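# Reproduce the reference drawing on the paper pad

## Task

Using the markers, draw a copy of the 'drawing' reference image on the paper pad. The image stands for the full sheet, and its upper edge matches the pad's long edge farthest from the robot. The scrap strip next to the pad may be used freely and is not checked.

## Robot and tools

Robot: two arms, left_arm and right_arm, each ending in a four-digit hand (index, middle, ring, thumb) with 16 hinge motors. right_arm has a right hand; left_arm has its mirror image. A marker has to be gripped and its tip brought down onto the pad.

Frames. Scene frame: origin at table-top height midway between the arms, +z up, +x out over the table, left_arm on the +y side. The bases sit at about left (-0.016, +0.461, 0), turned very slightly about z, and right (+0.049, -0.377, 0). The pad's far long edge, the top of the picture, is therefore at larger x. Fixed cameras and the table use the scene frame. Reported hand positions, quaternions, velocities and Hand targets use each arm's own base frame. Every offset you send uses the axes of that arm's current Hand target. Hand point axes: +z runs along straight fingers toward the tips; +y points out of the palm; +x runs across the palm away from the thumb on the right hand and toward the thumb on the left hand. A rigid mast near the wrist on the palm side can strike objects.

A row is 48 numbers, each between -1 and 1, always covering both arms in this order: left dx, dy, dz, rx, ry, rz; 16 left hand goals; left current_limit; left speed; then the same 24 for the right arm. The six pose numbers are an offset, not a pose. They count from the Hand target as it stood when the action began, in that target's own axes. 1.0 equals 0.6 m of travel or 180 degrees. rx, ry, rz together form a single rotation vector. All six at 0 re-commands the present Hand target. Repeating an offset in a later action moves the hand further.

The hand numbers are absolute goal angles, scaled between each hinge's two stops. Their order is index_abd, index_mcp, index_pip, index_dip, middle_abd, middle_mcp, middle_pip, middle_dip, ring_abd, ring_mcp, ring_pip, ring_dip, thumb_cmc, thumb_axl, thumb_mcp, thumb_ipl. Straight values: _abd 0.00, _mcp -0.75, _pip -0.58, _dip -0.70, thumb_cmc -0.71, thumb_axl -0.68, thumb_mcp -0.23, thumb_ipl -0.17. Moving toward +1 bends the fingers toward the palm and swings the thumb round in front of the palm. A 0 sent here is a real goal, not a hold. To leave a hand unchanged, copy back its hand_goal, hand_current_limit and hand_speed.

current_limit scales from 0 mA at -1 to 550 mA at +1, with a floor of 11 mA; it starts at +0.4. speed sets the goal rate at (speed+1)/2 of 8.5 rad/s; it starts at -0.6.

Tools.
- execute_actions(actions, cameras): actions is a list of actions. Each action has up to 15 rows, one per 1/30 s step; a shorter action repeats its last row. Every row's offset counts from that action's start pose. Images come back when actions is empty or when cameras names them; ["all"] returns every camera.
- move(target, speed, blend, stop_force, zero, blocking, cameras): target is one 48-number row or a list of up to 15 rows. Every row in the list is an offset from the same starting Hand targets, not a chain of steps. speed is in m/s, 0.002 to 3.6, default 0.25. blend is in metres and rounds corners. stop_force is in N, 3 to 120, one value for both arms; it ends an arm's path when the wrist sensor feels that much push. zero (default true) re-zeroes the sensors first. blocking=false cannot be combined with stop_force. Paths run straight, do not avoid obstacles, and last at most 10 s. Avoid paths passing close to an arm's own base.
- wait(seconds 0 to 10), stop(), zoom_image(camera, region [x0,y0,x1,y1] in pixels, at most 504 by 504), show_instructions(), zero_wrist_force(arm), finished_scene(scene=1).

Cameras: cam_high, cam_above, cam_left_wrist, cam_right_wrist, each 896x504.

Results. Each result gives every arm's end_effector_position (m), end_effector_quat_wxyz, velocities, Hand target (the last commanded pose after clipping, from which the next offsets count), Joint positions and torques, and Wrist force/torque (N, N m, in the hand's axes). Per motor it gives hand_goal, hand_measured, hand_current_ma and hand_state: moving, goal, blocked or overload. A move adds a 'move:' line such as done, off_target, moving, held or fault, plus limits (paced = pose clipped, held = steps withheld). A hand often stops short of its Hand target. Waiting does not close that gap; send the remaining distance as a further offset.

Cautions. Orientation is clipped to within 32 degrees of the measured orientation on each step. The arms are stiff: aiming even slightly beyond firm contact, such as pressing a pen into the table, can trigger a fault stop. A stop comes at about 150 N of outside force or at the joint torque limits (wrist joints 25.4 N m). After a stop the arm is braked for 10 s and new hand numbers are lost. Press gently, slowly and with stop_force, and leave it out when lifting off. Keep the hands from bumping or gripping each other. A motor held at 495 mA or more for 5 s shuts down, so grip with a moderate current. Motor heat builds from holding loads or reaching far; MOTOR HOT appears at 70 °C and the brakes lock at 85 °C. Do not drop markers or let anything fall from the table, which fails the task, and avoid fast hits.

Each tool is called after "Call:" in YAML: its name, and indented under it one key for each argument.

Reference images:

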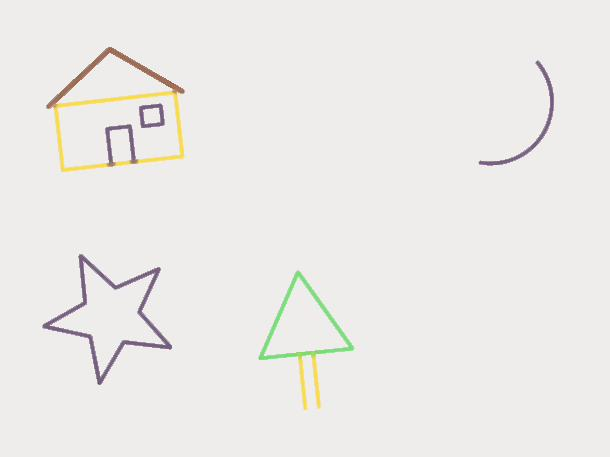

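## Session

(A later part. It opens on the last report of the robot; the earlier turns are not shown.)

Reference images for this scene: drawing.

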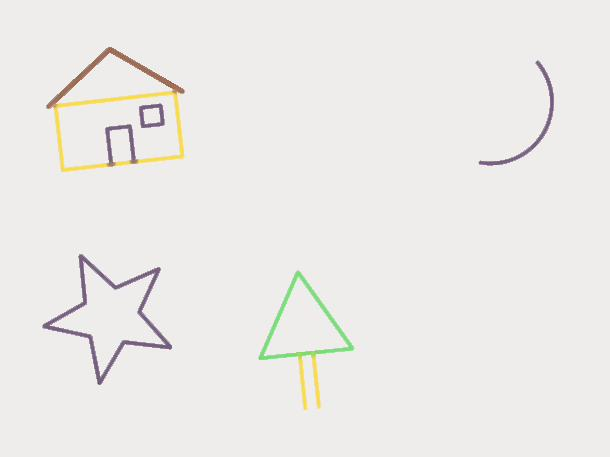

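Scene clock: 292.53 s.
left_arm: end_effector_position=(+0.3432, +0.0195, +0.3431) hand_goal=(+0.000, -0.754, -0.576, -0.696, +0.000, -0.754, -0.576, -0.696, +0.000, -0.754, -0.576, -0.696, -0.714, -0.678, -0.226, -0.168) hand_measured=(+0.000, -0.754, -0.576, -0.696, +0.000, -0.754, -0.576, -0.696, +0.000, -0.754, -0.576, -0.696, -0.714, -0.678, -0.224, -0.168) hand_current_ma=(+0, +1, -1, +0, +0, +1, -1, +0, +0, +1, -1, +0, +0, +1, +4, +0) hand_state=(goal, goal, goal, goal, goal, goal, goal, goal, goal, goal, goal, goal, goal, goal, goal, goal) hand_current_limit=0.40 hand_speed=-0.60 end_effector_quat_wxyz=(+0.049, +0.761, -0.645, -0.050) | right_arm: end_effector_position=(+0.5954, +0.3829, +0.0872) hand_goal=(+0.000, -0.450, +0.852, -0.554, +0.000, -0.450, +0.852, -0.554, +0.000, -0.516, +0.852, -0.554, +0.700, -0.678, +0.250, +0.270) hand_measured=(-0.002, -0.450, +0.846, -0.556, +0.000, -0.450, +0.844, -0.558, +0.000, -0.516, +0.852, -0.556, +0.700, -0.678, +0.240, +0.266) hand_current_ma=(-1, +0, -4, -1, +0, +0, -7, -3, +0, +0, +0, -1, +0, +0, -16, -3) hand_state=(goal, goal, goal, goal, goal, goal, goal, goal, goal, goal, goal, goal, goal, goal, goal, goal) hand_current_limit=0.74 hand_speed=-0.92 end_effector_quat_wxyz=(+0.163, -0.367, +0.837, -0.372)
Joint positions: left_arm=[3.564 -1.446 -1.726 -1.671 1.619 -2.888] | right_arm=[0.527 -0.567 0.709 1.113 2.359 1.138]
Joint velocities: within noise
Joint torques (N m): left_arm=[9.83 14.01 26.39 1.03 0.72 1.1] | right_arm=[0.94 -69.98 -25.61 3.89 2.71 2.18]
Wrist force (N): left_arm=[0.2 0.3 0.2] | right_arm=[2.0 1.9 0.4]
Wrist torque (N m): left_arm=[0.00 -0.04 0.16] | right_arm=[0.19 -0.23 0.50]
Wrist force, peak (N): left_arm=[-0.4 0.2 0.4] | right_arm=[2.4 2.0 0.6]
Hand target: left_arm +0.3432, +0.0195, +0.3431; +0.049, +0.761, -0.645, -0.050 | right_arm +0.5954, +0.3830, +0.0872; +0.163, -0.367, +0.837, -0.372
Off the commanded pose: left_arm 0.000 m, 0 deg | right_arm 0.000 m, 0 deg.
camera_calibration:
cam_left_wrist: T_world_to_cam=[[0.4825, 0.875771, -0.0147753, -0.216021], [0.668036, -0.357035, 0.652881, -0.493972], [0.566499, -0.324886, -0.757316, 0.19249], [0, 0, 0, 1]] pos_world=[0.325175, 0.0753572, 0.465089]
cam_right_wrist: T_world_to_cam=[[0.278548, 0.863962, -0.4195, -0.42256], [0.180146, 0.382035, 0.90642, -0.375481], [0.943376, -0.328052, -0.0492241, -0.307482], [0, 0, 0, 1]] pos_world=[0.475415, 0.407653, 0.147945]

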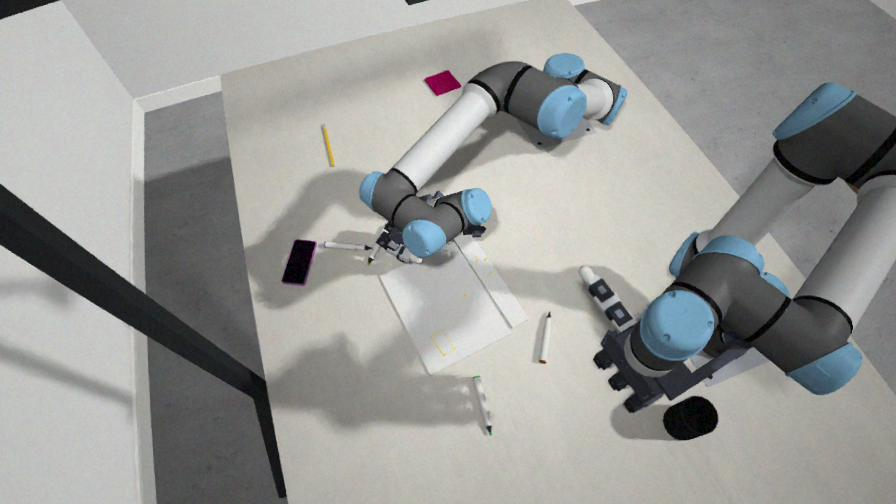

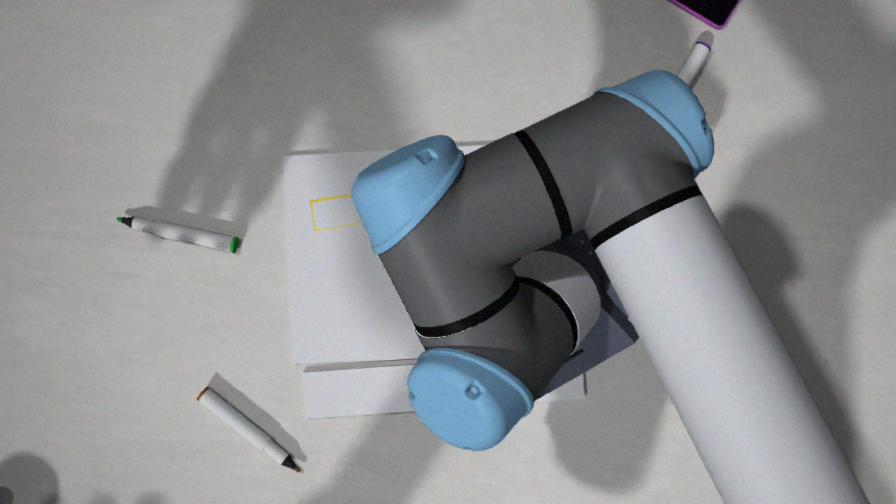

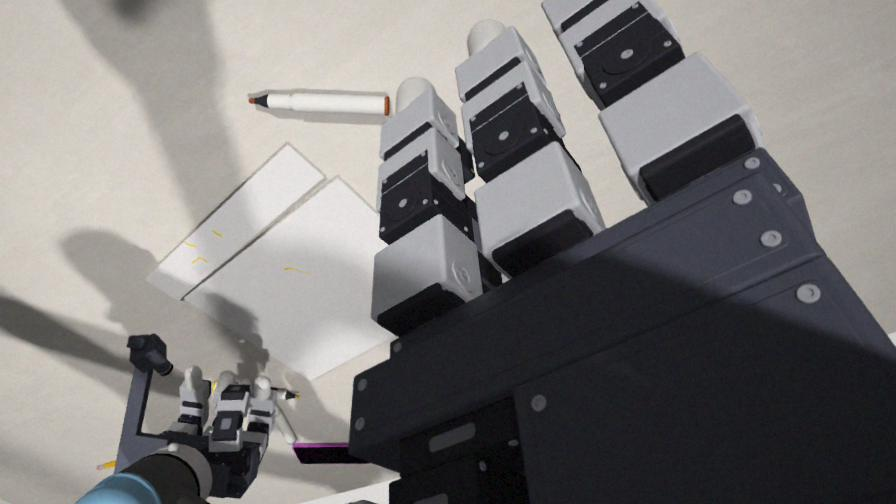

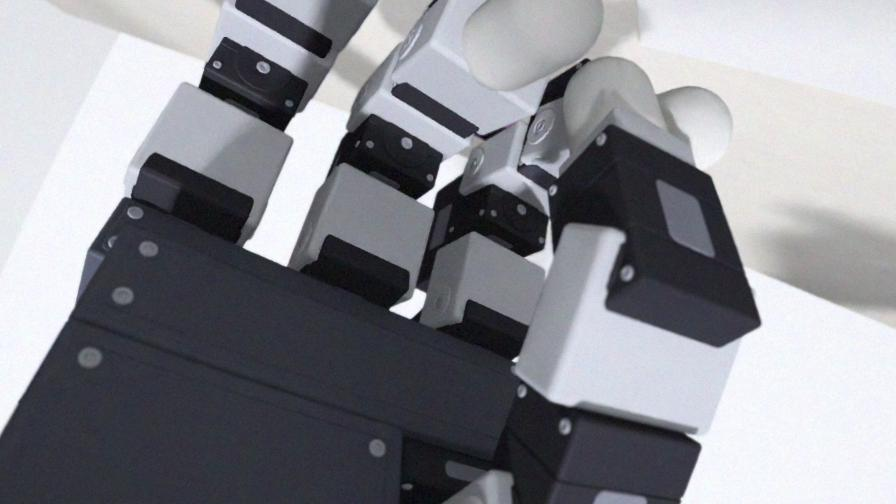

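Call:
move:
  target:
    - [0,0,0,0,0,0,0,-0.754,-0.576,-0.696,0,-0.754,-0.576,-0.696,0,-0.754,-0.576,-0.696,-0.714,-0.678,-0.226,-0.168,0.4,-0.6, 0,-0.0743,-0.0669,0,0,0,0,-0.516,0.852,-0.554,0,-0.516,0.852,-0.554,0,-0.516,0.852,-0.554,0.70,-0.678,-0.338,0.048,0.4,-0.7]
    - [0,0,0,0,0,0,0,-0.754,-0.576,-0.696,0,-0.754,-0.576,-0.696,0,-0.754,-0.576,-0.696,-0.714,-0.678,-0.226,-0.168,0.4,-0.6, 0.2095,-0.1860,-0.1990,0,-0.2584,-0.2327,0,-0.516,0.852,-0.554,0,-0.516,0.852,-0.554,0,-0.516,0.852,-0.554,0.70,-0.678,-0.338,0.048,0.4,-0.7]
  speed: 0.25
  blend: 0.02
  cameras: ["cam_above","cam_high"]

Scene clock: 298.90 s.
left_arm: end_effector_position=(+0.3432, +0.0195, +0.3431) hand_goal=(+0.000, -0.754, -0.576, -0.696, +0.000, -0.754, -0.576, -0.696, +0.000, -0.754, -0.576, -0.696, -0.714, -0.678, -0.226, -0.168) hand_measured=(+0.000, -0.754, -0.576, -0.696, +0.000, -0.754, -0.576, -0.696, +0.000, -0.754, -0.576, -0.696, -0.714, -0.678, -0.224, -0.168) hand_current_ma=(+0, +1, -1, +0, +0, +1, -1, +0, +0, +1, -1, +0, +0, +1, +4, +0) hand_state=(goal, goal, goal, goal, goal, goal, goal, goal, goal, goal, goal, goal, goal, goal, goal, goal) hand_current_limit=0.40 hand_speed=-0.60 end_effector_quat_wxyz=(+0.049, +0.761, -0.645, -0.050) | right_arm: end_effector_position=(+0.5002, +0.2998, +0.2501) hand_goal=(+0.000, -0.516, +0.852, -0.554, +0.000, -0.516, +0.852, -0.554, +0.000, -0.516, +0.852, -0.554, +0.700, -0.678, -0.338, +0.048) hand_measured=(-0.002, -0.508, +0.846, -0.556, +0.000, -0.510, +0.844, -0.558, +0.000, -0.516, +0.852, -0.556, +0.700, -0.678, -0.330, +0.050) hand_current_ma=(-1, +8, -4, -1, +0, +6, -6, -3, +0, +0, +0, -1, +0, +0, +10, +2) hand_state=(goal, goal, goal, goal, goal, goal, goal, goal, goal, goal, goal, goal, goal, goal, goal, goal) hand_current_limit=0.40 hand_speed=-0.70 end_effector_quat_wxyz=(-0.333, +0.748, -0.525, +0.233)
Joint positions: left_arm=[3.564 -1.446 -1.726 -1.671 1.619 -2.888] | right_arm=[0.249 -1.276 1.348 0.664 1.496 -0.066]
Joint torques (N m): left_arm=[10.68 14.34 24.37 1.16 0.85 0.79] | right_arm=[-7.88 -44.33 -12.61 2.17 -1.88 -2.36]
Wrist force (N): left_arm=[-0.2 0.1 0.2] | right_arm=[2.0 1.8 0.2]
Wrist torque (N m): left_arm=[-0.02 0.02 0.12] | right_arm=[0.24 -0.21 0.49]
Wrist force, peak (N): left_arm=[-0.3 0.4 0.3] | right_arm=[1.8 2.7 1.4]
Hand target: left_arm +0.3432, +0.0195, +0.3431; +0.049, +0.761, -0.645, -0.050 | right_arm +0.5002, +0.2998, +0.2501; -0.333, +0.748, -0.525, +0.233
Off the commanded pose: left_arm 0.000 m, 0 deg | right_arm 0.000 m, 0 deg.
move: done
Images, in order (width x height): cam_high 896x504, cam_above 896x504.

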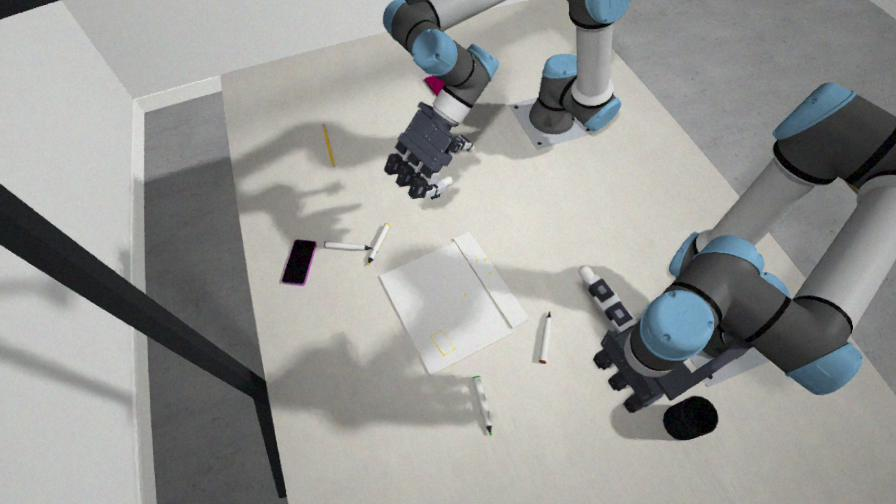

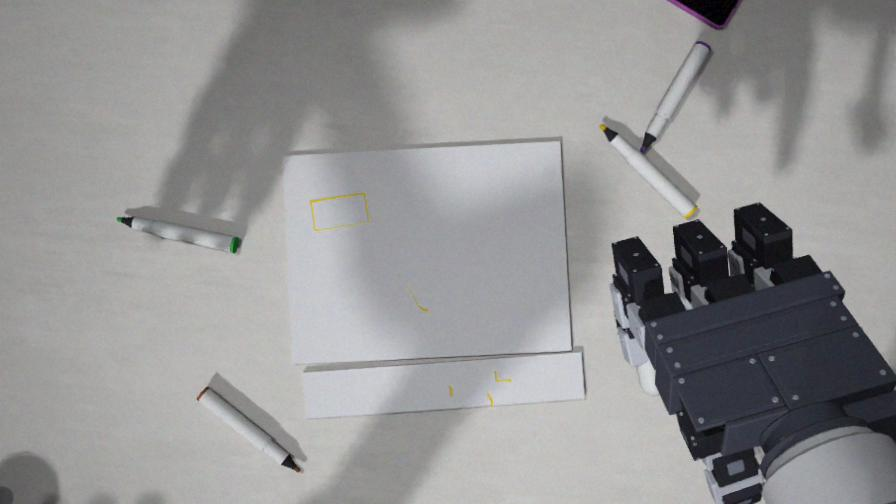

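Call:
zoom_image:
  camera: "cam_above"
  region: [260, 130, 340, 175]

Call:
zoom_image:
  camera: "cam_above"
  region: [520, 120, 600, 165]

Call:
zoom_image:
  camera: "cam_above"
  region: [530, 330, 610, 375]

Call:
zoom_image:
  camera: "cam_above"
  region: [270, 340, 350, 385]

Scaled by 6.300 from the camera's 896x504 image, which has a finer 1280x720 frame.

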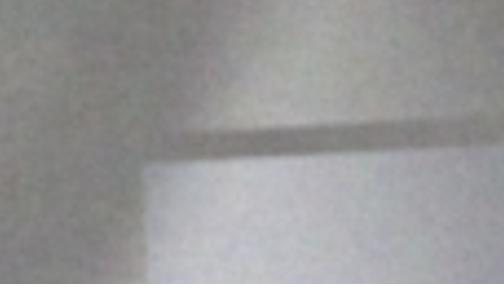

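Scaled by 6.300 from the camera's 896x504 image, which has a finer 1280x720 frame.

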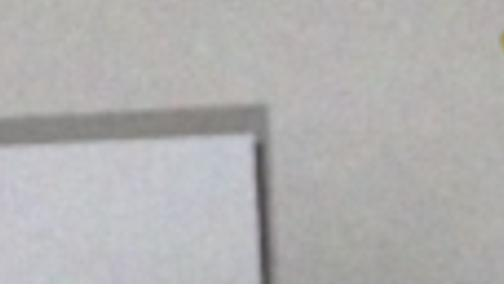

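Scaled by 6.300 from the camera's 896x504 image, which has a finer 1280x720 frame.

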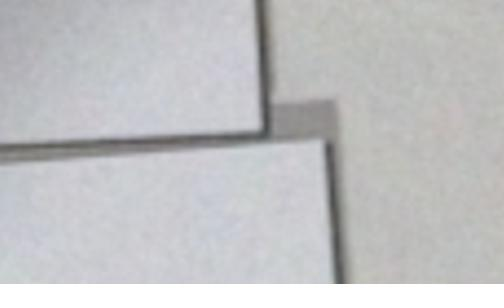

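Scaled by 6.300 from the camera's 896x504 image, which has a finer 1280x720 frame.

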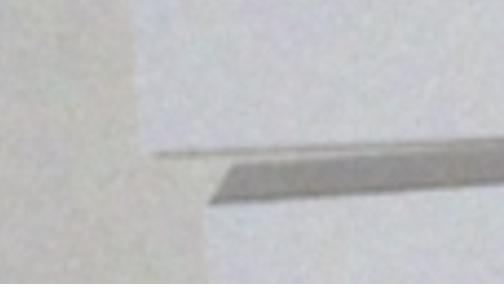

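Call:
move:
  target: [0,0,0,0,0,0,0,-0.754,-0.576,-0.696,0,-0.754,-0.576,-0.696,0,-0.754,-0.576,-0.696,-0.714,-0.678,-0.226,-0.168,0.4,-0.6, 0.1793,-0.0820,0.4899,0,-0.1783,-0.1606,0,-0.516,0.852,-0.554,0,-0.516,0.852,-0.554,0,-0.516,0.852,-0.554,0.70,-0.678,-0.338,0.048,0.4,-0.7]
  speed: 0.25
  cameras: ["cam_above","cam_right_wrist","cam_left_wrist","cam_high"]

Scene clock: 304.37 s.
left_arm: end_effector_position=(+0.3432, +0.0195, +0.3431) hand_goal=(+0.000, -0.754, -0.576, -0.696, +0.000, -0.754, -0.576, -0.696, +0.000, -0.754, -0.576, -0.696, -0.714, -0.678, -0.226, -0.168) hand_measured=(+0.000, -0.754, -0.576, -0.696, +0.000, -0.754, -0.576, -0.696, +0.000, -0.754, -0.576, -0.696, -0.714, -0.678, -0.224, -0.168) hand_current_ma=(+0, +1, -1, +0, +0, +1, -1, +0, +0, +1, -1, +0, +0, +1, +4, +0) hand_state=(goal, goal, goal, goal, goal, goal, goal, goal, goal, goal, goal, goal, goal, goal, goal, goal) hand_current_limit=0.40 hand_speed=-0.60 end_effector_quat_wxyz=(+0.049, +0.761, -0.645, -0.050) | right_arm: end_effector_position=(+0.7717, +0.2844, +0.0893) hand_goal=(+0.000, -0.516, +0.852, -0.554, +0.000, -0.516, +0.852, -0.554, +0.000, -0.516, +0.852, -0.554, +0.700, -0.678, -0.338, +0.048) hand_measured=(-0.002, -0.508, +0.846, -0.556, +0.000, -0.510, +0.844, -0.558, +0.000, -0.516, +0.852, -0.556, +0.700, -0.678, -0.330, +0.050) hand_current_ma=(-1, +8, -4, -1, +0, +6, -6, -3, +0, +0, +0, -1, +0, +0, +9, +2) hand_state=(goal, goal, goal, goal, goal, goal, goal, goal, goal, goal, goal, goal, goal, goal, goal, goal) hand_current_limit=0.40 hand_speed=-0.70 end_effector_quat_wxyz=(-0.423, +0.866, -0.217, +0.154)
Joint positions: left_arm=[3.564 -1.446 -1.726 -1.671 1.619 -2.888] | right_arm=[0.046 -0.259 0.035 1.114 0.87 -0.776]
Joint torques (N m): left_arm=[9.52 15.54 26.56 1.05 0.56 1.08] | right_arm=[-8.14 -52.73 -24.98 3.01 -2.68 2.14]
Wrist force (N): left_arm=[-0.2 0.2 0.2] | right_arm=[2.2 1.7 0.2]
Wrist torque (N m): left_arm=[0.00 0.02 0.12] | right_arm=[0.20 -0.22 0.37]
Wrist force, peak (N): left_arm=[-0.3 0.5 0.2] | right_arm=[2.6 2.3 1.1]
Hand target: left_arm +0.3432, +0.0195, +0.3431; +0.049, +0.761, -0.645, -0.050 | right_arm +0.7729, +0.2847, +0.0896; -0.396, +0.888, -0.212, +0.094
Off the commanded pose: left_arm 0.000 m, 0 deg | right_arm 0.001 m, 8 deg.
elbow stopped short (right arm): the move would have taken joint 3 (elbow) straighter than the controller allows.
move: off_target (right_arm)
camera_calibration:
cam_left_wrist: T_world_to_cam=[[0.4825, 0.875771, -0.0147753, -0.216021], [0.668036, -0.357035, 0.652881, -0.493972], [0.566499, -0.324886, -0.757316, 0.19249], [0, 0, 0, 1]] pos_world=[0.325175, 0.0753572, 0.465089]
cam_right_wrist: T_world_to_cam=[[-0.847367, 0.106914, -0.520134, 0.707553], [-0.516898, 0.058231, 0.854064, 0.263129], [0.121599, 0.992562, 0.00592061, -0.252429], [0, 0, 0, 1]] pos_world=[0.766262, 0.159581, 0.144788]

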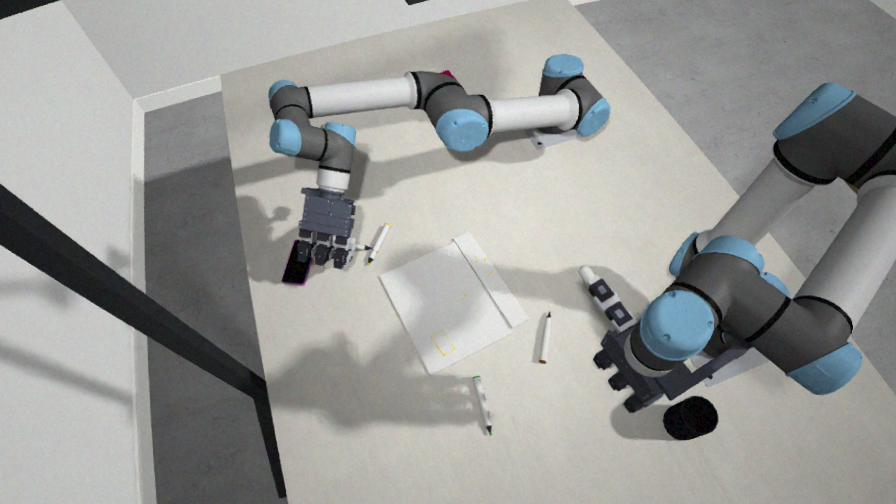

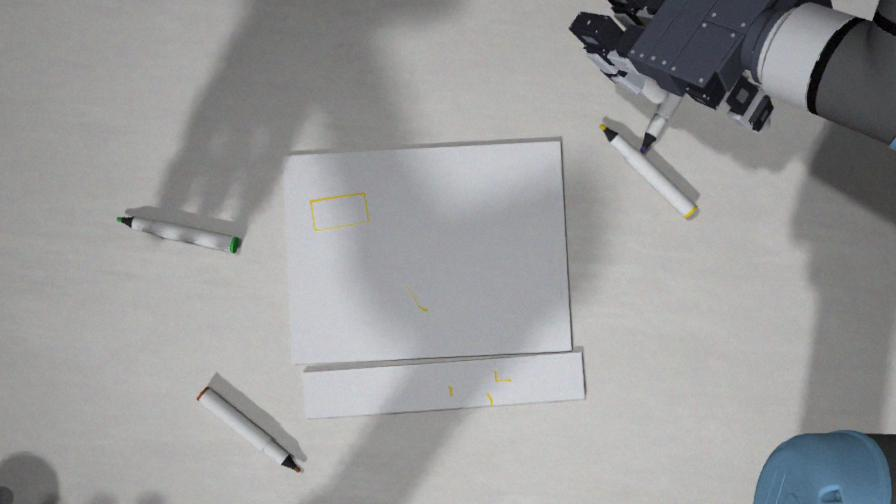

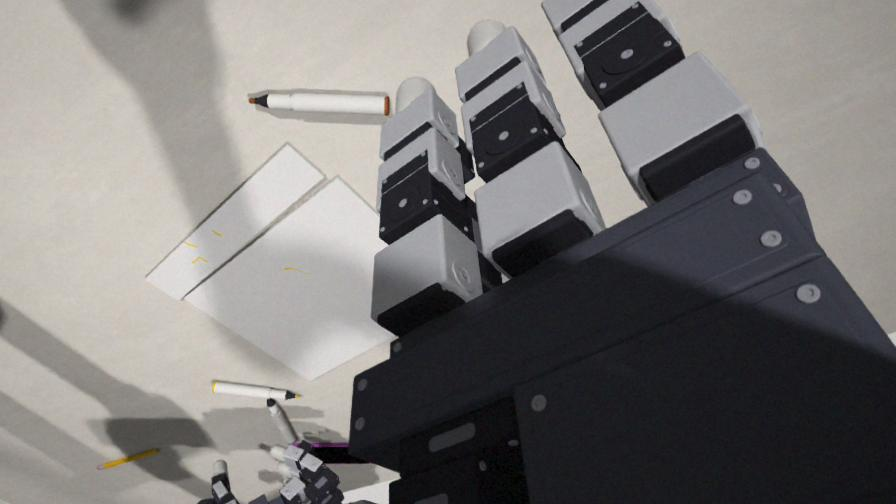

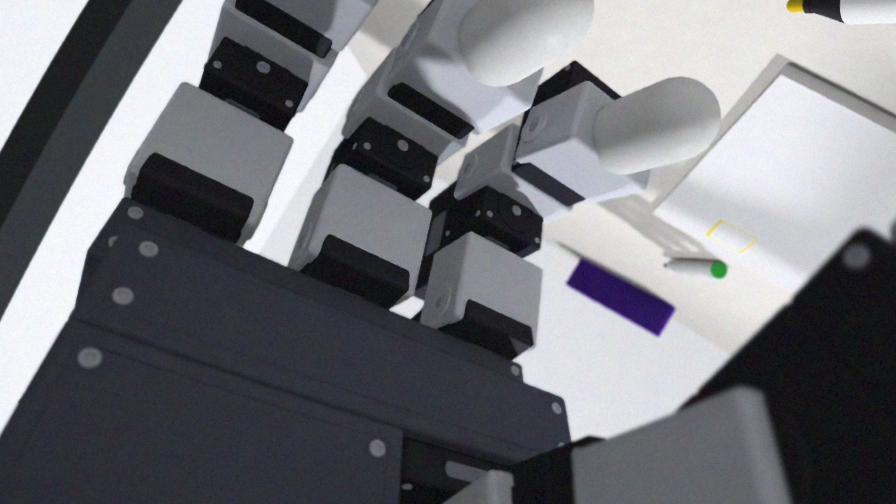

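Call:
move:
  target: [0,0,0,0,0,0,0,-0.754,-0.576,-0.696,0,-0.754,-0.576,-0.696,0,-0.754,-0.576,-0.696,-0.714,-0.678,-0.226,-0.168,0.4,-0.6, 0,0.0620,0.0558,0,0,0,0,-0.516,0.852,-0.554,0,-0.516,0.852,-0.554,0,-0.516,0.852,-0.554,0.70,-0.678,-0.338,0.048,0.4,-0.7]
  speed: 0.08
  cameras: ["cam_above","cam_right_wrist","cam_left_wrist","cam_high"]

Scene clock: 306.60 s.
left_arm: end_effector_position=(+0.3432, +0.0195, +0.3431) hand_goal=(+0.000, -0.754, -0.576, -0.696, +0.000, -0.754, -0.576, -0.696, +0.000, -0.754, -0.576, -0.696, -0.714, -0.678, -0.226, -0.168) hand_measured=(+0.000, -0.754, -0.576, -0.696, +0.000, -0.754, -0.576, -0.696, +0.000, -0.754, -0.576, -0.696, -0.714, -0.678, -0.224, -0.168) hand_current_ma=(+0, +1, -1, +0, +0, +1, -1, +0, +0, +1, -1, +0, +0, +1, +4, +0) hand_state=(goal, goal, goal, goal, goal, goal, goal, goal, goal, goal, goal, goal, goal, goal, goal, goal) hand_current_limit=0.40 hand_speed=-0.60 end_effector_quat_wxyz=(+0.049, +0.761, -0.645, -0.050) | right_arm: end_effector_position=(+0.7717, +0.2845, +0.0397) hand_goal=(+0.000, -0.516, +0.852, -0.554, +0.000, -0.516, +0.852, -0.554, +0.000, -0.516, +0.852, -0.554, +0.700, -0.678, -0.338, +0.048) hand_measured=(-0.002, -0.508, +0.846, -0.556, +0.000, -0.510, +0.844, -0.558, +0.000, -0.516, +0.852, -0.556, +0.700, -0.678, -0.330, +0.050) hand_current_ma=(-1, +8, -4, -1, +0, +6, -6, -3, +0, +0, +0, -1, +0, +0, +9, +2) hand_state=(goal, goal, goal, goal, goal, goal, goal, goal, goal, goal, goal, goal, goal, goal, goal, goal) hand_current_limit=0.40 hand_speed=-0.70 end_effector_quat_wxyz=(-0.416, +0.872, -0.216, +0.139)
Joint positions: left_arm=[3.564 -1.446 -1.726 -1.671 1.619 -2.888] | right_arm=[0.049 -0.196 0.035 1.096 0.871 -0.797]
Joint torques (N m): left_arm=[9.33 15.11 26.43 0.85 0.8 0.93] | right_arm=[8.92 -53.13 -21.91 -1.12 0.78 -2.07]
Wrist force (N): left_arm=[0.1 0.3 0.3] | right_arm=[2.3 1.9 0.7]
Wrist torque (N m): left_arm=[0.01 -0.03 0.15] | right_arm=[0.19 -0.23 0.52]
Wrist force, peak (N): left_arm=[-0.3 0.5 0.4] | right_arm=[2.1 2.4 0.6]
Hand target: left_arm +0.3432, +0.0195, +0.3431; +0.049, +0.761, -0.645, -0.050 | right_arm +0.7729, +0.2847, +0.0396; -0.396, +0.888, -0.212, +0.094
Off the commanded pose: left_arm 0.000 m, 0 deg | right_arm 0.001 m, 6 deg.
elbow stopped short (right arm): the move would have taken joint 3 (elbow) straighter than the controller allows.
move: off_target (right_arm)
camera_calibration:
cam_left_wrist: T_world_to_cam=[[0.4825, 0.875771, -0.0147753, -0.216021], [0.668036, -0.357035, 0.652881, -0.493972], [0.566499, -0.324886, -0.757316, 0.19249], [0, 0, 0, 1]] pos_world=[0.325175, 0.0753572, 0.465089]
cam_right_wrist: T_world_to_cam=[[-0.86353, 0.0884139, -0.496486, 0.698474], [-0.492671, 0.0622777, 0.867985, 0.285016], [0.107662, 0.994135, -0.0102197, -0.24117], [0, 0, 0, 1]] pos_world=[0.769537, 0.160251, 0.0969285]

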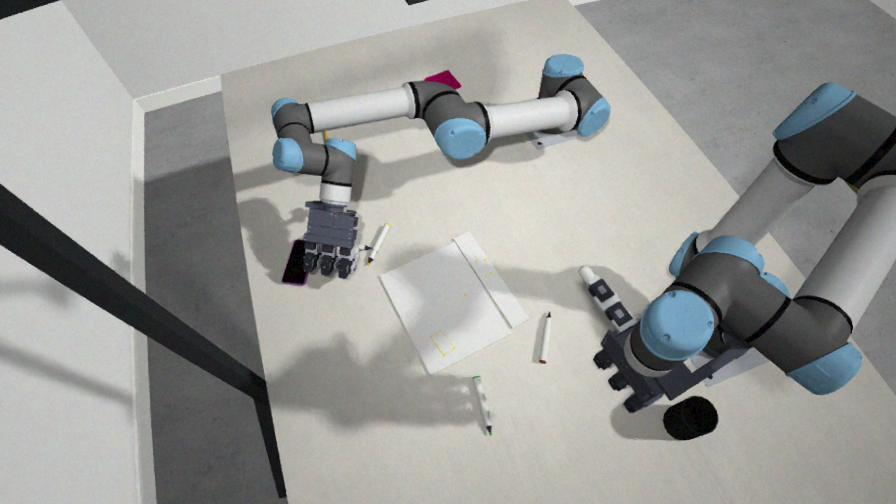

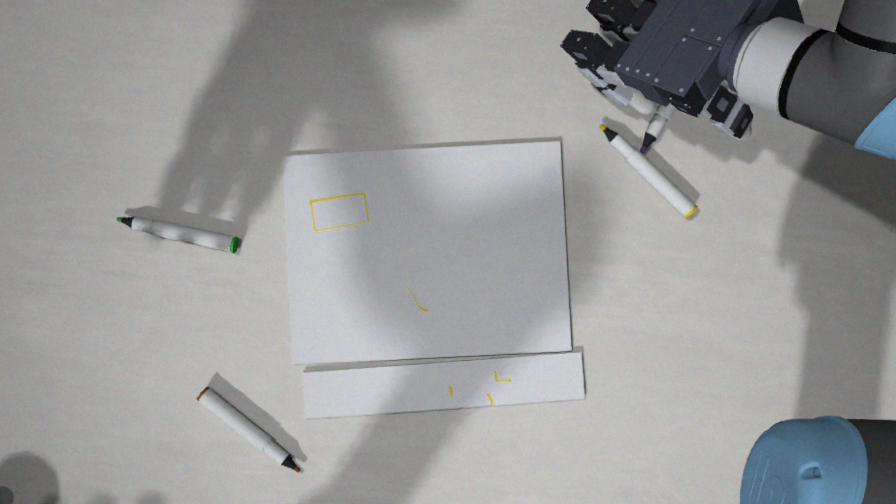

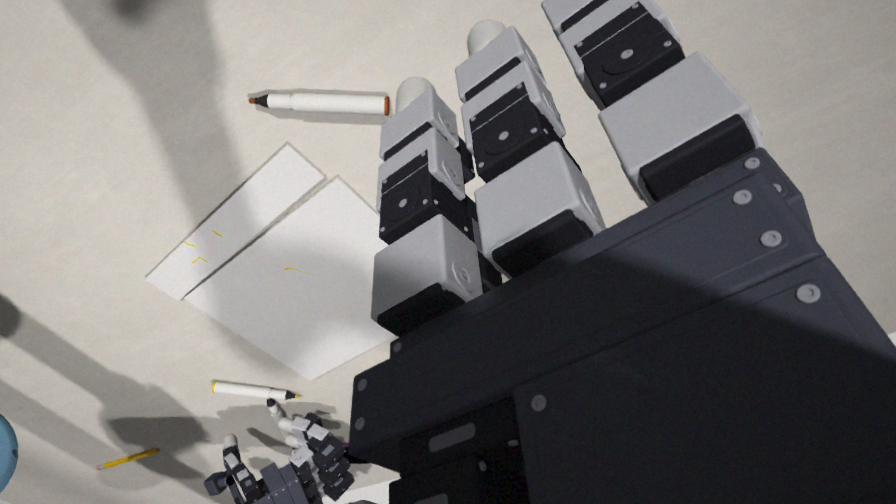

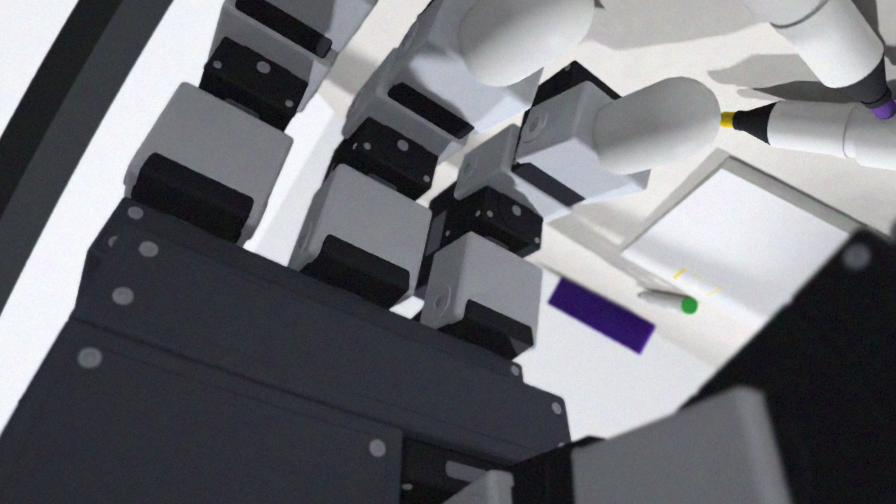

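Call:
move:
  target: [0,0,0,0,0,0,0,-0.754,-0.576,-0.696,0,-0.754,-0.576,-0.696,0,-0.754,-0.576,-0.696,-0.714,-0.678,-0.226,-0.168,0.4,-0.6, -0.0080,-0.0118,-0.0128,0.0667,0,0,0,-0.516,0.852,-0.554,0,-0.516,0.852,-0.554,0,-0.516,0.852,-0.554,0.70,-0.678,-0.338,0.048,0.4,-0.7]
  speed: 0.08
  cameras: ["cam_above","cam_right_wrist","cam_left_wrist"]

Scene clock: 310.53 s.
left_arm: end_effector_position=(+0.3432, +0.0195, +0.3431) hand_goal=(+0.000, -0.754, -0.576, -0.696, +0.000, -0.754, -0.576, -0.696, +0.000, -0.754, -0.576, -0.696, -0.714, -0.678, -0.226, -0.168) hand_measured=(+0.000, -0.754, -0.576, -0.696, +0.000, -0.754, -0.576, -0.696, +0.000, -0.754, -0.576, -0.696, -0.714, -0.678, -0.224, -0.168) hand_current_ma=(+0, +1, -1, +0, +0, +1, -1, +0, +0, +1, -1, +0, +0, +1, +4, +0) hand_state=(goal, goal, goal, goal, goal, goal, goal, goal, goal, goal, goal, goal, goal, goal, goal, goal) hand_current_limit=0.40 hand_speed=-0.60 end_effector_quat_wxyz=(+0.049, +0.761, -0.645, -0.050) | right_arm: end_effector_position=(+0.7682, +0.2860, +0.0500) hand_goal=(+0.000, -0.516, +0.852, -0.554, +0.000, -0.516, +0.852, -0.554, +0.000, -0.516, +0.852, -0.554, +0.700, -0.678, -0.338, +0.048) hand_measured=(-0.002, -0.508, +0.846, -0.556, +0.000, -0.510, +0.844, -0.558, +0.000, -0.514, +0.852, -0.556, +0.700, -0.678, -0.332, +0.050) hand_current_ma=(-1, +8, -4, -1, +0, +6, -6, -3, +0, +1, +0, -1, +0, +0, +8, +2) hand_state=(goal, goal, goal, goal, goal, goal, goal, goal, goal, goal, goal, goal, goal, goal, goal, goal) hand_current_limit=0.40 hand_speed=-0.70 end_effector_quat_wxyz=(-0.486, +0.843, -0.201, +0.115)
Joint positions: left_arm=[3.564 -1.446 -1.726 -1.671 1.619 -2.888] | right_arm=[0.004 -0.304 0.277 0.933 0.689 -0.776]
Joint torques (N m): left_arm=[10.48 15.66 25.26 1.04 0.98 0.97] | right_arm=[-6.89 -77.54 -12.5 -1.08 -3.41 2.27]
Wrist force (N): left_arm=[0.0 0.2 0.2] | right_arm=[2.0 1.6 0.5]
Wrist torque (N m): left_arm=[-0.01 -0.02 0.14] | right_arm=[0.18 -0.19 0.32]
Wrist force, peak (N): left_arm=[-0.1 0.7 -0.1] | right_arm=[2.3 2.2 0.2]
Hand target: left_arm +0.3432, +0.0195, +0.3431; +0.049, +0.761, -0.645, -0.050 | right_arm +0.7682, +0.2860, +0.0500; -0.487, +0.842, -0.201, +0.116
Off the commanded pose: left_arm 0.000 m, 0 deg | right_arm 0.000 m, 0 deg.
move: done
camera_calibration:
cam_left_wrist: T_world_to_cam=[[0.4825, 0.875771, -0.0147753, -0.216021], [0.668036, -0.357035, 0.652881, -0.493972], [0.566499, -0.324886, -0.757316, 0.19249], [0, 0, 0, 1]] pos_world=[0.325175, 0.0753572, 0.465089]
cam_right_wrist: T_world_to_cam=[[-0.865136, 0.118049, -0.487446, 0.692782], [-0.498653, -0.0983855, 0.8612, 0.325267], [0.0537065, 0.988122, 0.143983, -0.206757], [0, 0, 0, 1]] pos_world=[0.77265, 0.15452, 0.0873433]
Images, in order (width x height): cam_above 896x504, cam_left_wrist 896x504, cam_right_wrist 896x504.

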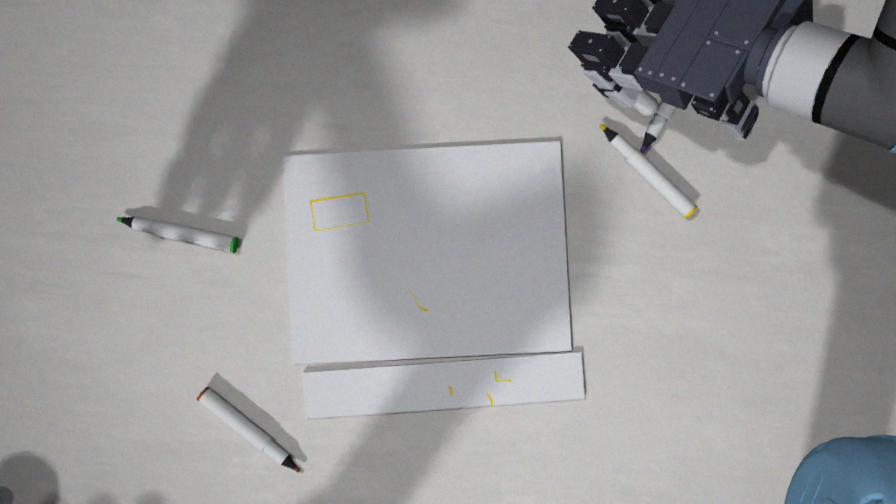

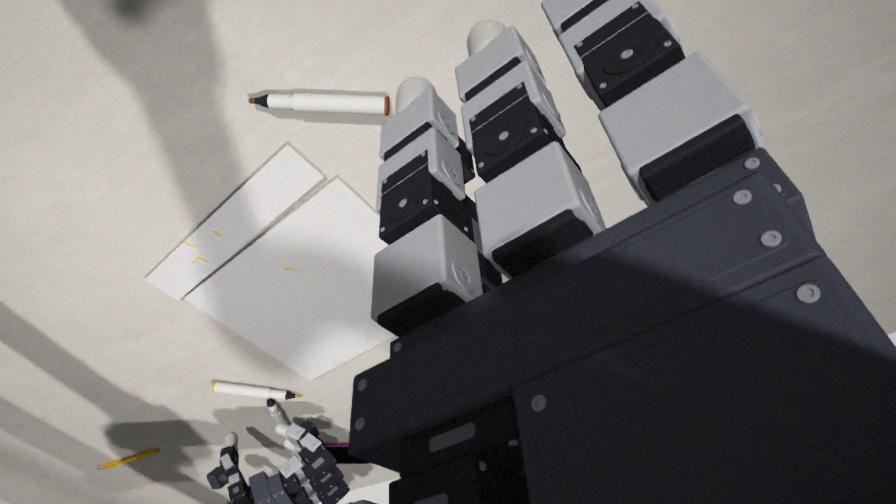

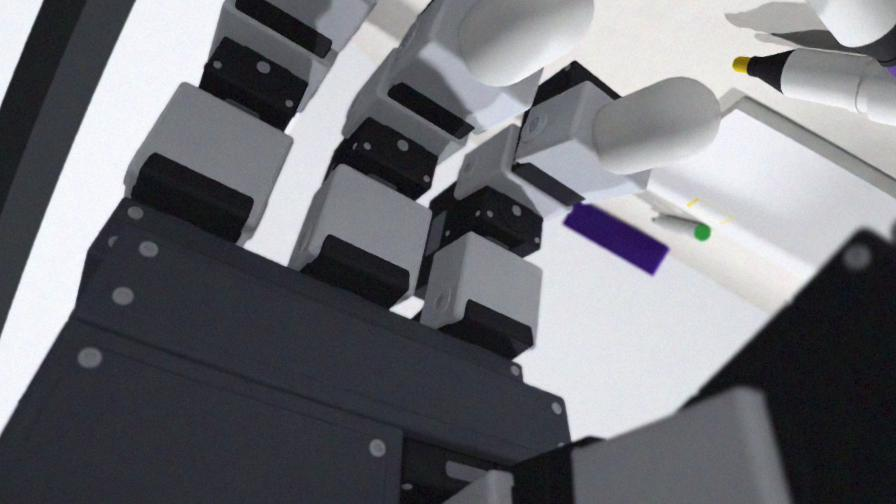

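Call:
move:
  target: [0,0,0,0,0,0,0,-0.754,-0.576,-0.696,0,-0.754,-0.576,-0.696,0,-0.754,-0.576,-0.696,-0.714,-0.678,-0.226,-0.168,0.4,-0.6, 0,0.0433,0.025,0,0,0,0,-0.516,0.852,-0.554,0,-0.516,0.852,-0.554,0,-0.516,0.852,-0.554,0.70,-0.678,-0.338,0.048,0.4,-0.7]
  speed: 0.05
  stop_force: 5
  cameras: ["cam_right_wrist","cam_left_wrist","cam_high"]

Call:
zoom_image:
  camera: "cam_left_wrist"
  region: [200, 360, 360, 504]

Call:
zoom_image:
  camera: "cam_high"
  region: [260, 180, 420, 300]

Scene clock: 312.70 s.
left_arm: end_effector_position=(+0.3432, +0.0195, +0.3431) hand_goal=(+0.000, -0.754, -0.576, -0.696, +0.000, -0.754, -0.576, -0.696, +0.000, -0.754, -0.576, -0.696, -0.714, -0.678, -0.226, -0.168) hand_measured=(+0.000, -0.754, -0.576, -0.696, +0.000, -0.754, -0.576, -0.696, +0.000, -0.754, -0.576, -0.696, -0.714, -0.678, -0.224, -0.168) hand_current_ma=(+0, +1, -1, +0, +0, +1, -1, +0, +0, +1, -1, +0, +0, +1, +4, +0) hand_state=(goal, goal, goal, goal, goal, goal, goal, goal, goal, goal, goal, goal, goal, goal, goal, goal) hand_current_limit=0.40 hand_speed=-0.60 end_effector_quat_wxyz=(+0.049, +0.761, -0.645, -0.050) | right_arm: end_effector_position=(+0.7681, +0.2860, +0.0200) hand_goal=(+0.000, -0.516, +0.852, -0.554, +0.000, -0.516, +0.852, -0.554, +0.000, -0.516, +0.852, -0.554, +0.700, -0.678, -0.338, +0.048) hand_measured=(-0.002, -0.508, +0.846, -0.556, +0.000, -0.510, +0.844, -0.558, +0.000, -0.514, +0.852, -0.556, +0.700, -0.678, -0.332, +0.050) hand_current_ma=(-1, +8, -4, -1, +0, +6, -6, -3, +0, +1, +0, -1, +0, +0, +8, +2) hand_state=(goal, goal, goal, goal, goal, goal, goal, goal, goal, goal, goal, goal, goal, goal, goal, goal) hand_current_limit=0.40 hand_speed=-0.70 end_effector_quat_wxyz=(-0.487, +0.842, -0.201, +0.116)
Joint positions: left_arm=[3.564 -1.446 -1.726 -1.671 1.619 -2.888] | right_arm=[0.004 -0.306 0.359 0.851 0.689 -0.774]
Joint torques (N m): left_arm=[10.42 15.54 24.79 0.81 0.77 0.82] | right_arm=[-7.69 -74.66 -12.05 -0.7 0.66 2.16]
Wrist force (N): left_arm=[-0.2 0.1 0.3] | right_arm=[2.1 1.8 0.6]
Wrist torque (N m): left_arm=[-0.02 0.02 0.13] | right_arm=[0.18 -0.20 0.32]
Wrist force, peak (N): left_arm=[-0.1 0.2 0.6] | right_arm=[2.3 2.3 0.3]
Hand target: left_arm +0.3432, +0.0195, +0.3431; +0.049, +0.761, -0.645, -0.050 | right_arm +0.7681, +0.2860, +0.0200; -0.487, +0.842, -0.201, +0.116
Off the commanded pose: left_arm 0.000 m, 0 deg | right_arm 0.000 m, 0 deg.
move: done
camera_calibration:
cam_left_wrist: T_world_to_cam=[[0.4825, 0.875771, -0.0147753, -0.216021], [0.668036, -0.357035, 0.652881, -0.493972], [0.566499, -0.324886, -0.757316, 0.19249], [0, 0, 0, 1]] pos_world=[0.325175, 0.0753572, 0.465089]
cam_right_wrist: T_world_to_cam=[[-0.864243, 0.119423, -0.488695, 0.677019], [-0.500093, -0.0983269, 0.860371, 0.352192], [0.0546965, 0.987963, 0.144701, -0.20319], [0, 0, 0, 1]] pos_world=[0.772351, 0.154522, 0.0572416]
Images, in order (width x height): cam_high 896x504, cam_left_wrist 896x504, cam_right_wrist 896x504.

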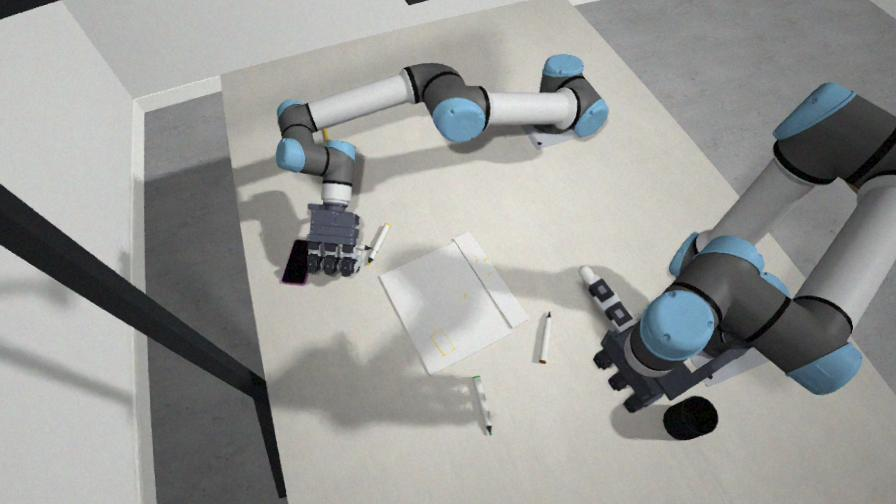

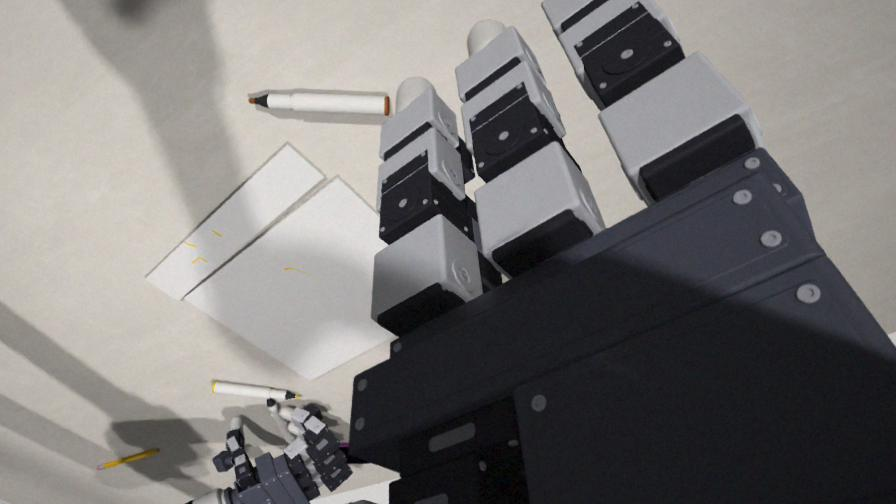

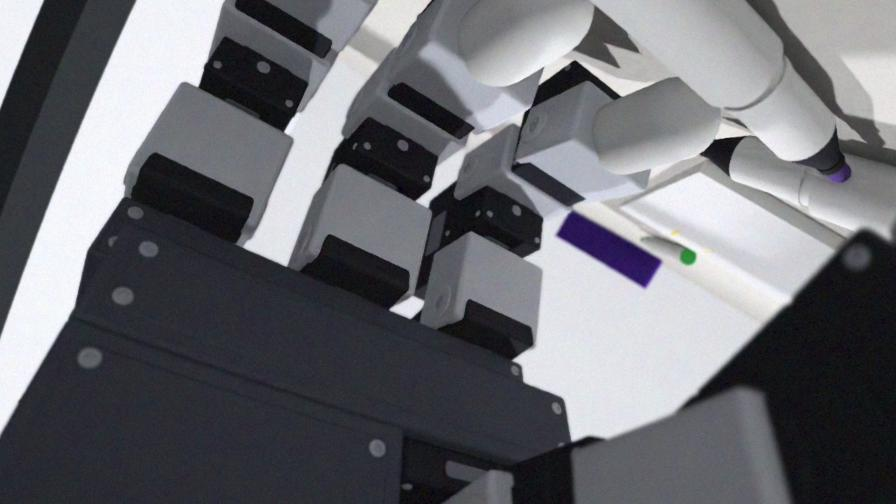

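Scaled by 3.150 from the camera's 896x504 image, which has a finer 1280x720 frame.

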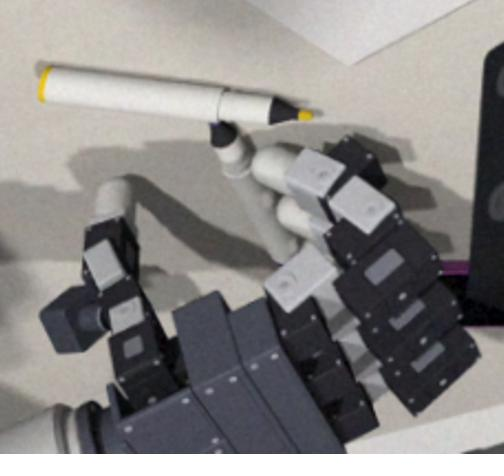

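Scaled by 3.150 from the camera's 896x504 image, which has a finer 1280x720 frame.

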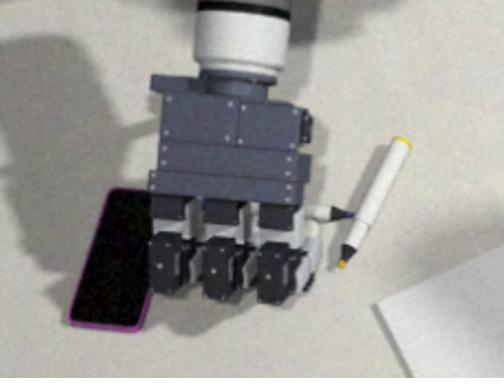

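Call:
move:
  target: [0,0,0,0,0,0,0,-0.754,-0.576,-0.696,0,-0.754,-0.576,-0.696,0,-0.754,-0.576,-0.696,-0.714,-0.678,-0.226,-0.168,0.4,-0.6, 0,0.0045,0.0055,0,0,0,0,-0.516,0.852,-0.554,0,-0.516,0.852,-0.554,0,-0.516,0.852,-0.554,0.70,-0.678,-0.338,0.048,0.4,-0.7]
  speed: 0.02
  stop_force: 4
  cameras: ["cam_right_wrist"]

Scene clock: 314.73 s.
left_arm: end_effector_position=(+0.3432, +0.0195, +0.3431) hand_goal=(+0.000, -0.754, -0.576, -0.696, +0.000, -0.754, -0.576, -0.696, +0.000, -0.754, -0.576, -0.696, -0.714, -0.678, -0.226, -0.168) hand_measured=(+0.000, -0.754, -0.576, -0.696, +0.000, -0.754, -0.576, -0.696, +0.000, -0.754, -0.576, -0.696, -0.714, -0.678, -0.224, -0.168) hand_current_ma=(+0, +1, -1, +0, +0, +1, -1, +0, +0, +1, -1, +0, +0, +1, +4, +0) hand_state=(goal, goal, goal, goal, goal, goal, goal, goal, goal, goal, goal, goal, goal, goal, goal, goal) hand_current_limit=0.40 hand_speed=-0.60 end_effector_quat_wxyz=(+0.049, +0.761, -0.645, -0.050) | right_arm: end_effector_position=(+0.7688, +0.2874, +0.0160) hand_goal=(+0.000, -0.516, +0.852, -0.554, +0.000, -0.516, +0.852, -0.554, +0.000, -0.516, +0.852, -0.554, +0.700, -0.678, -0.338, +0.048) hand_measured=(-0.002, -0.508, +0.846, -0.556, +0.000, -0.510, +0.846, -0.558, +0.000, -0.514, +0.852, -0.556, +0.700, -0.678, -0.332, +0.050) hand_current_ma=(-1, +8, -4, -1, +0, +6, -6, -3, +0, +1, +0, -1, +0, +0, +8, +2) hand_state=(goal, goal, goal, goal, goal, goal, goal, goal, goal, goal, goal, goal, goal, goal, goal, goal) hand_current_limit=0.40 hand_speed=-0.70 end_effector_quat_wxyz=(-0.487, +0.842, -0.201, +0.116)
Joint positions: left_arm=[3.564 -1.446 -1.726 -1.671 1.619 -2.888] | right_arm=[0.006 -0.299 0.355 0.847 0.691 -0.771]
Joint torques (N m): left_arm=[9.26 14.97 26.1 1.26 0.75 0.98] | right_arm=[8.81 -53.46 -27.29 -0.83 0.79 2.1]
Wrist force (N): left_arm=[-0.1 0.1 0.4] | right_arm=[1.8 2.1 0.3]
Wrist torque (N m): left_arm=[-0.03 0.00 0.14] | right_arm=[0.25 -0.15 0.30]
Wrist force, peak (N): left_arm=[-0.2 0.5 0.3] | right_arm=[2.0 2.3 0.7]
Hand target: left_arm +0.3432, +0.0195, +0.3431; +0.049, +0.761, -0.645, -0.050 | right_arm +0.7688, +0.2874, +0.0160; -0.487, +0.842, -0.201, +0.116
Off the commanded pose: left_arm 0.000 m, 0 deg | right_arm 0.000 m, 0 deg.
move: done
camera_calibration:
cam_right_wrist: T_world_to_cam=[[-0.864243, 0.119423, -0.488695, 0.675502], [-0.500093, -0.0983269, 0.860371, 0.356121], [0.0546965, 0.987963, 0.144701, -0.204032], [0, 0, 0, 1]] pos_world=[0.773051, 0.155922, 0.0532416]
Images, in order (width x height): cam_right_wrist 896x504.

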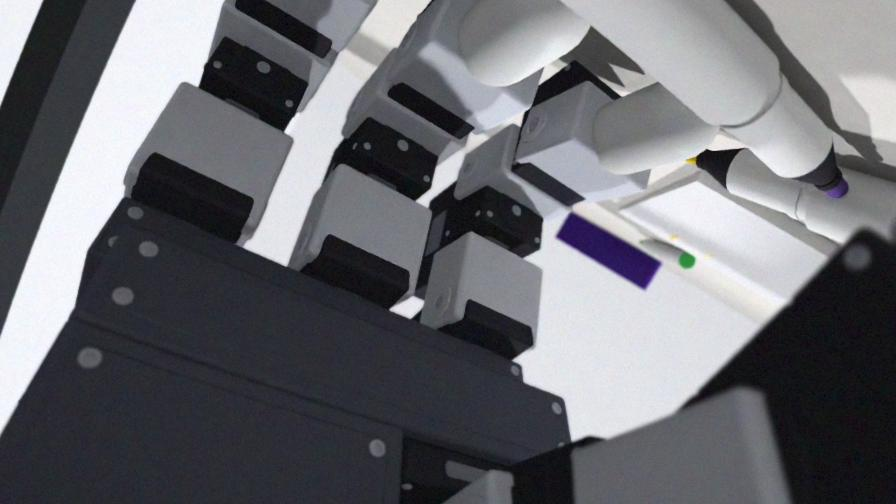

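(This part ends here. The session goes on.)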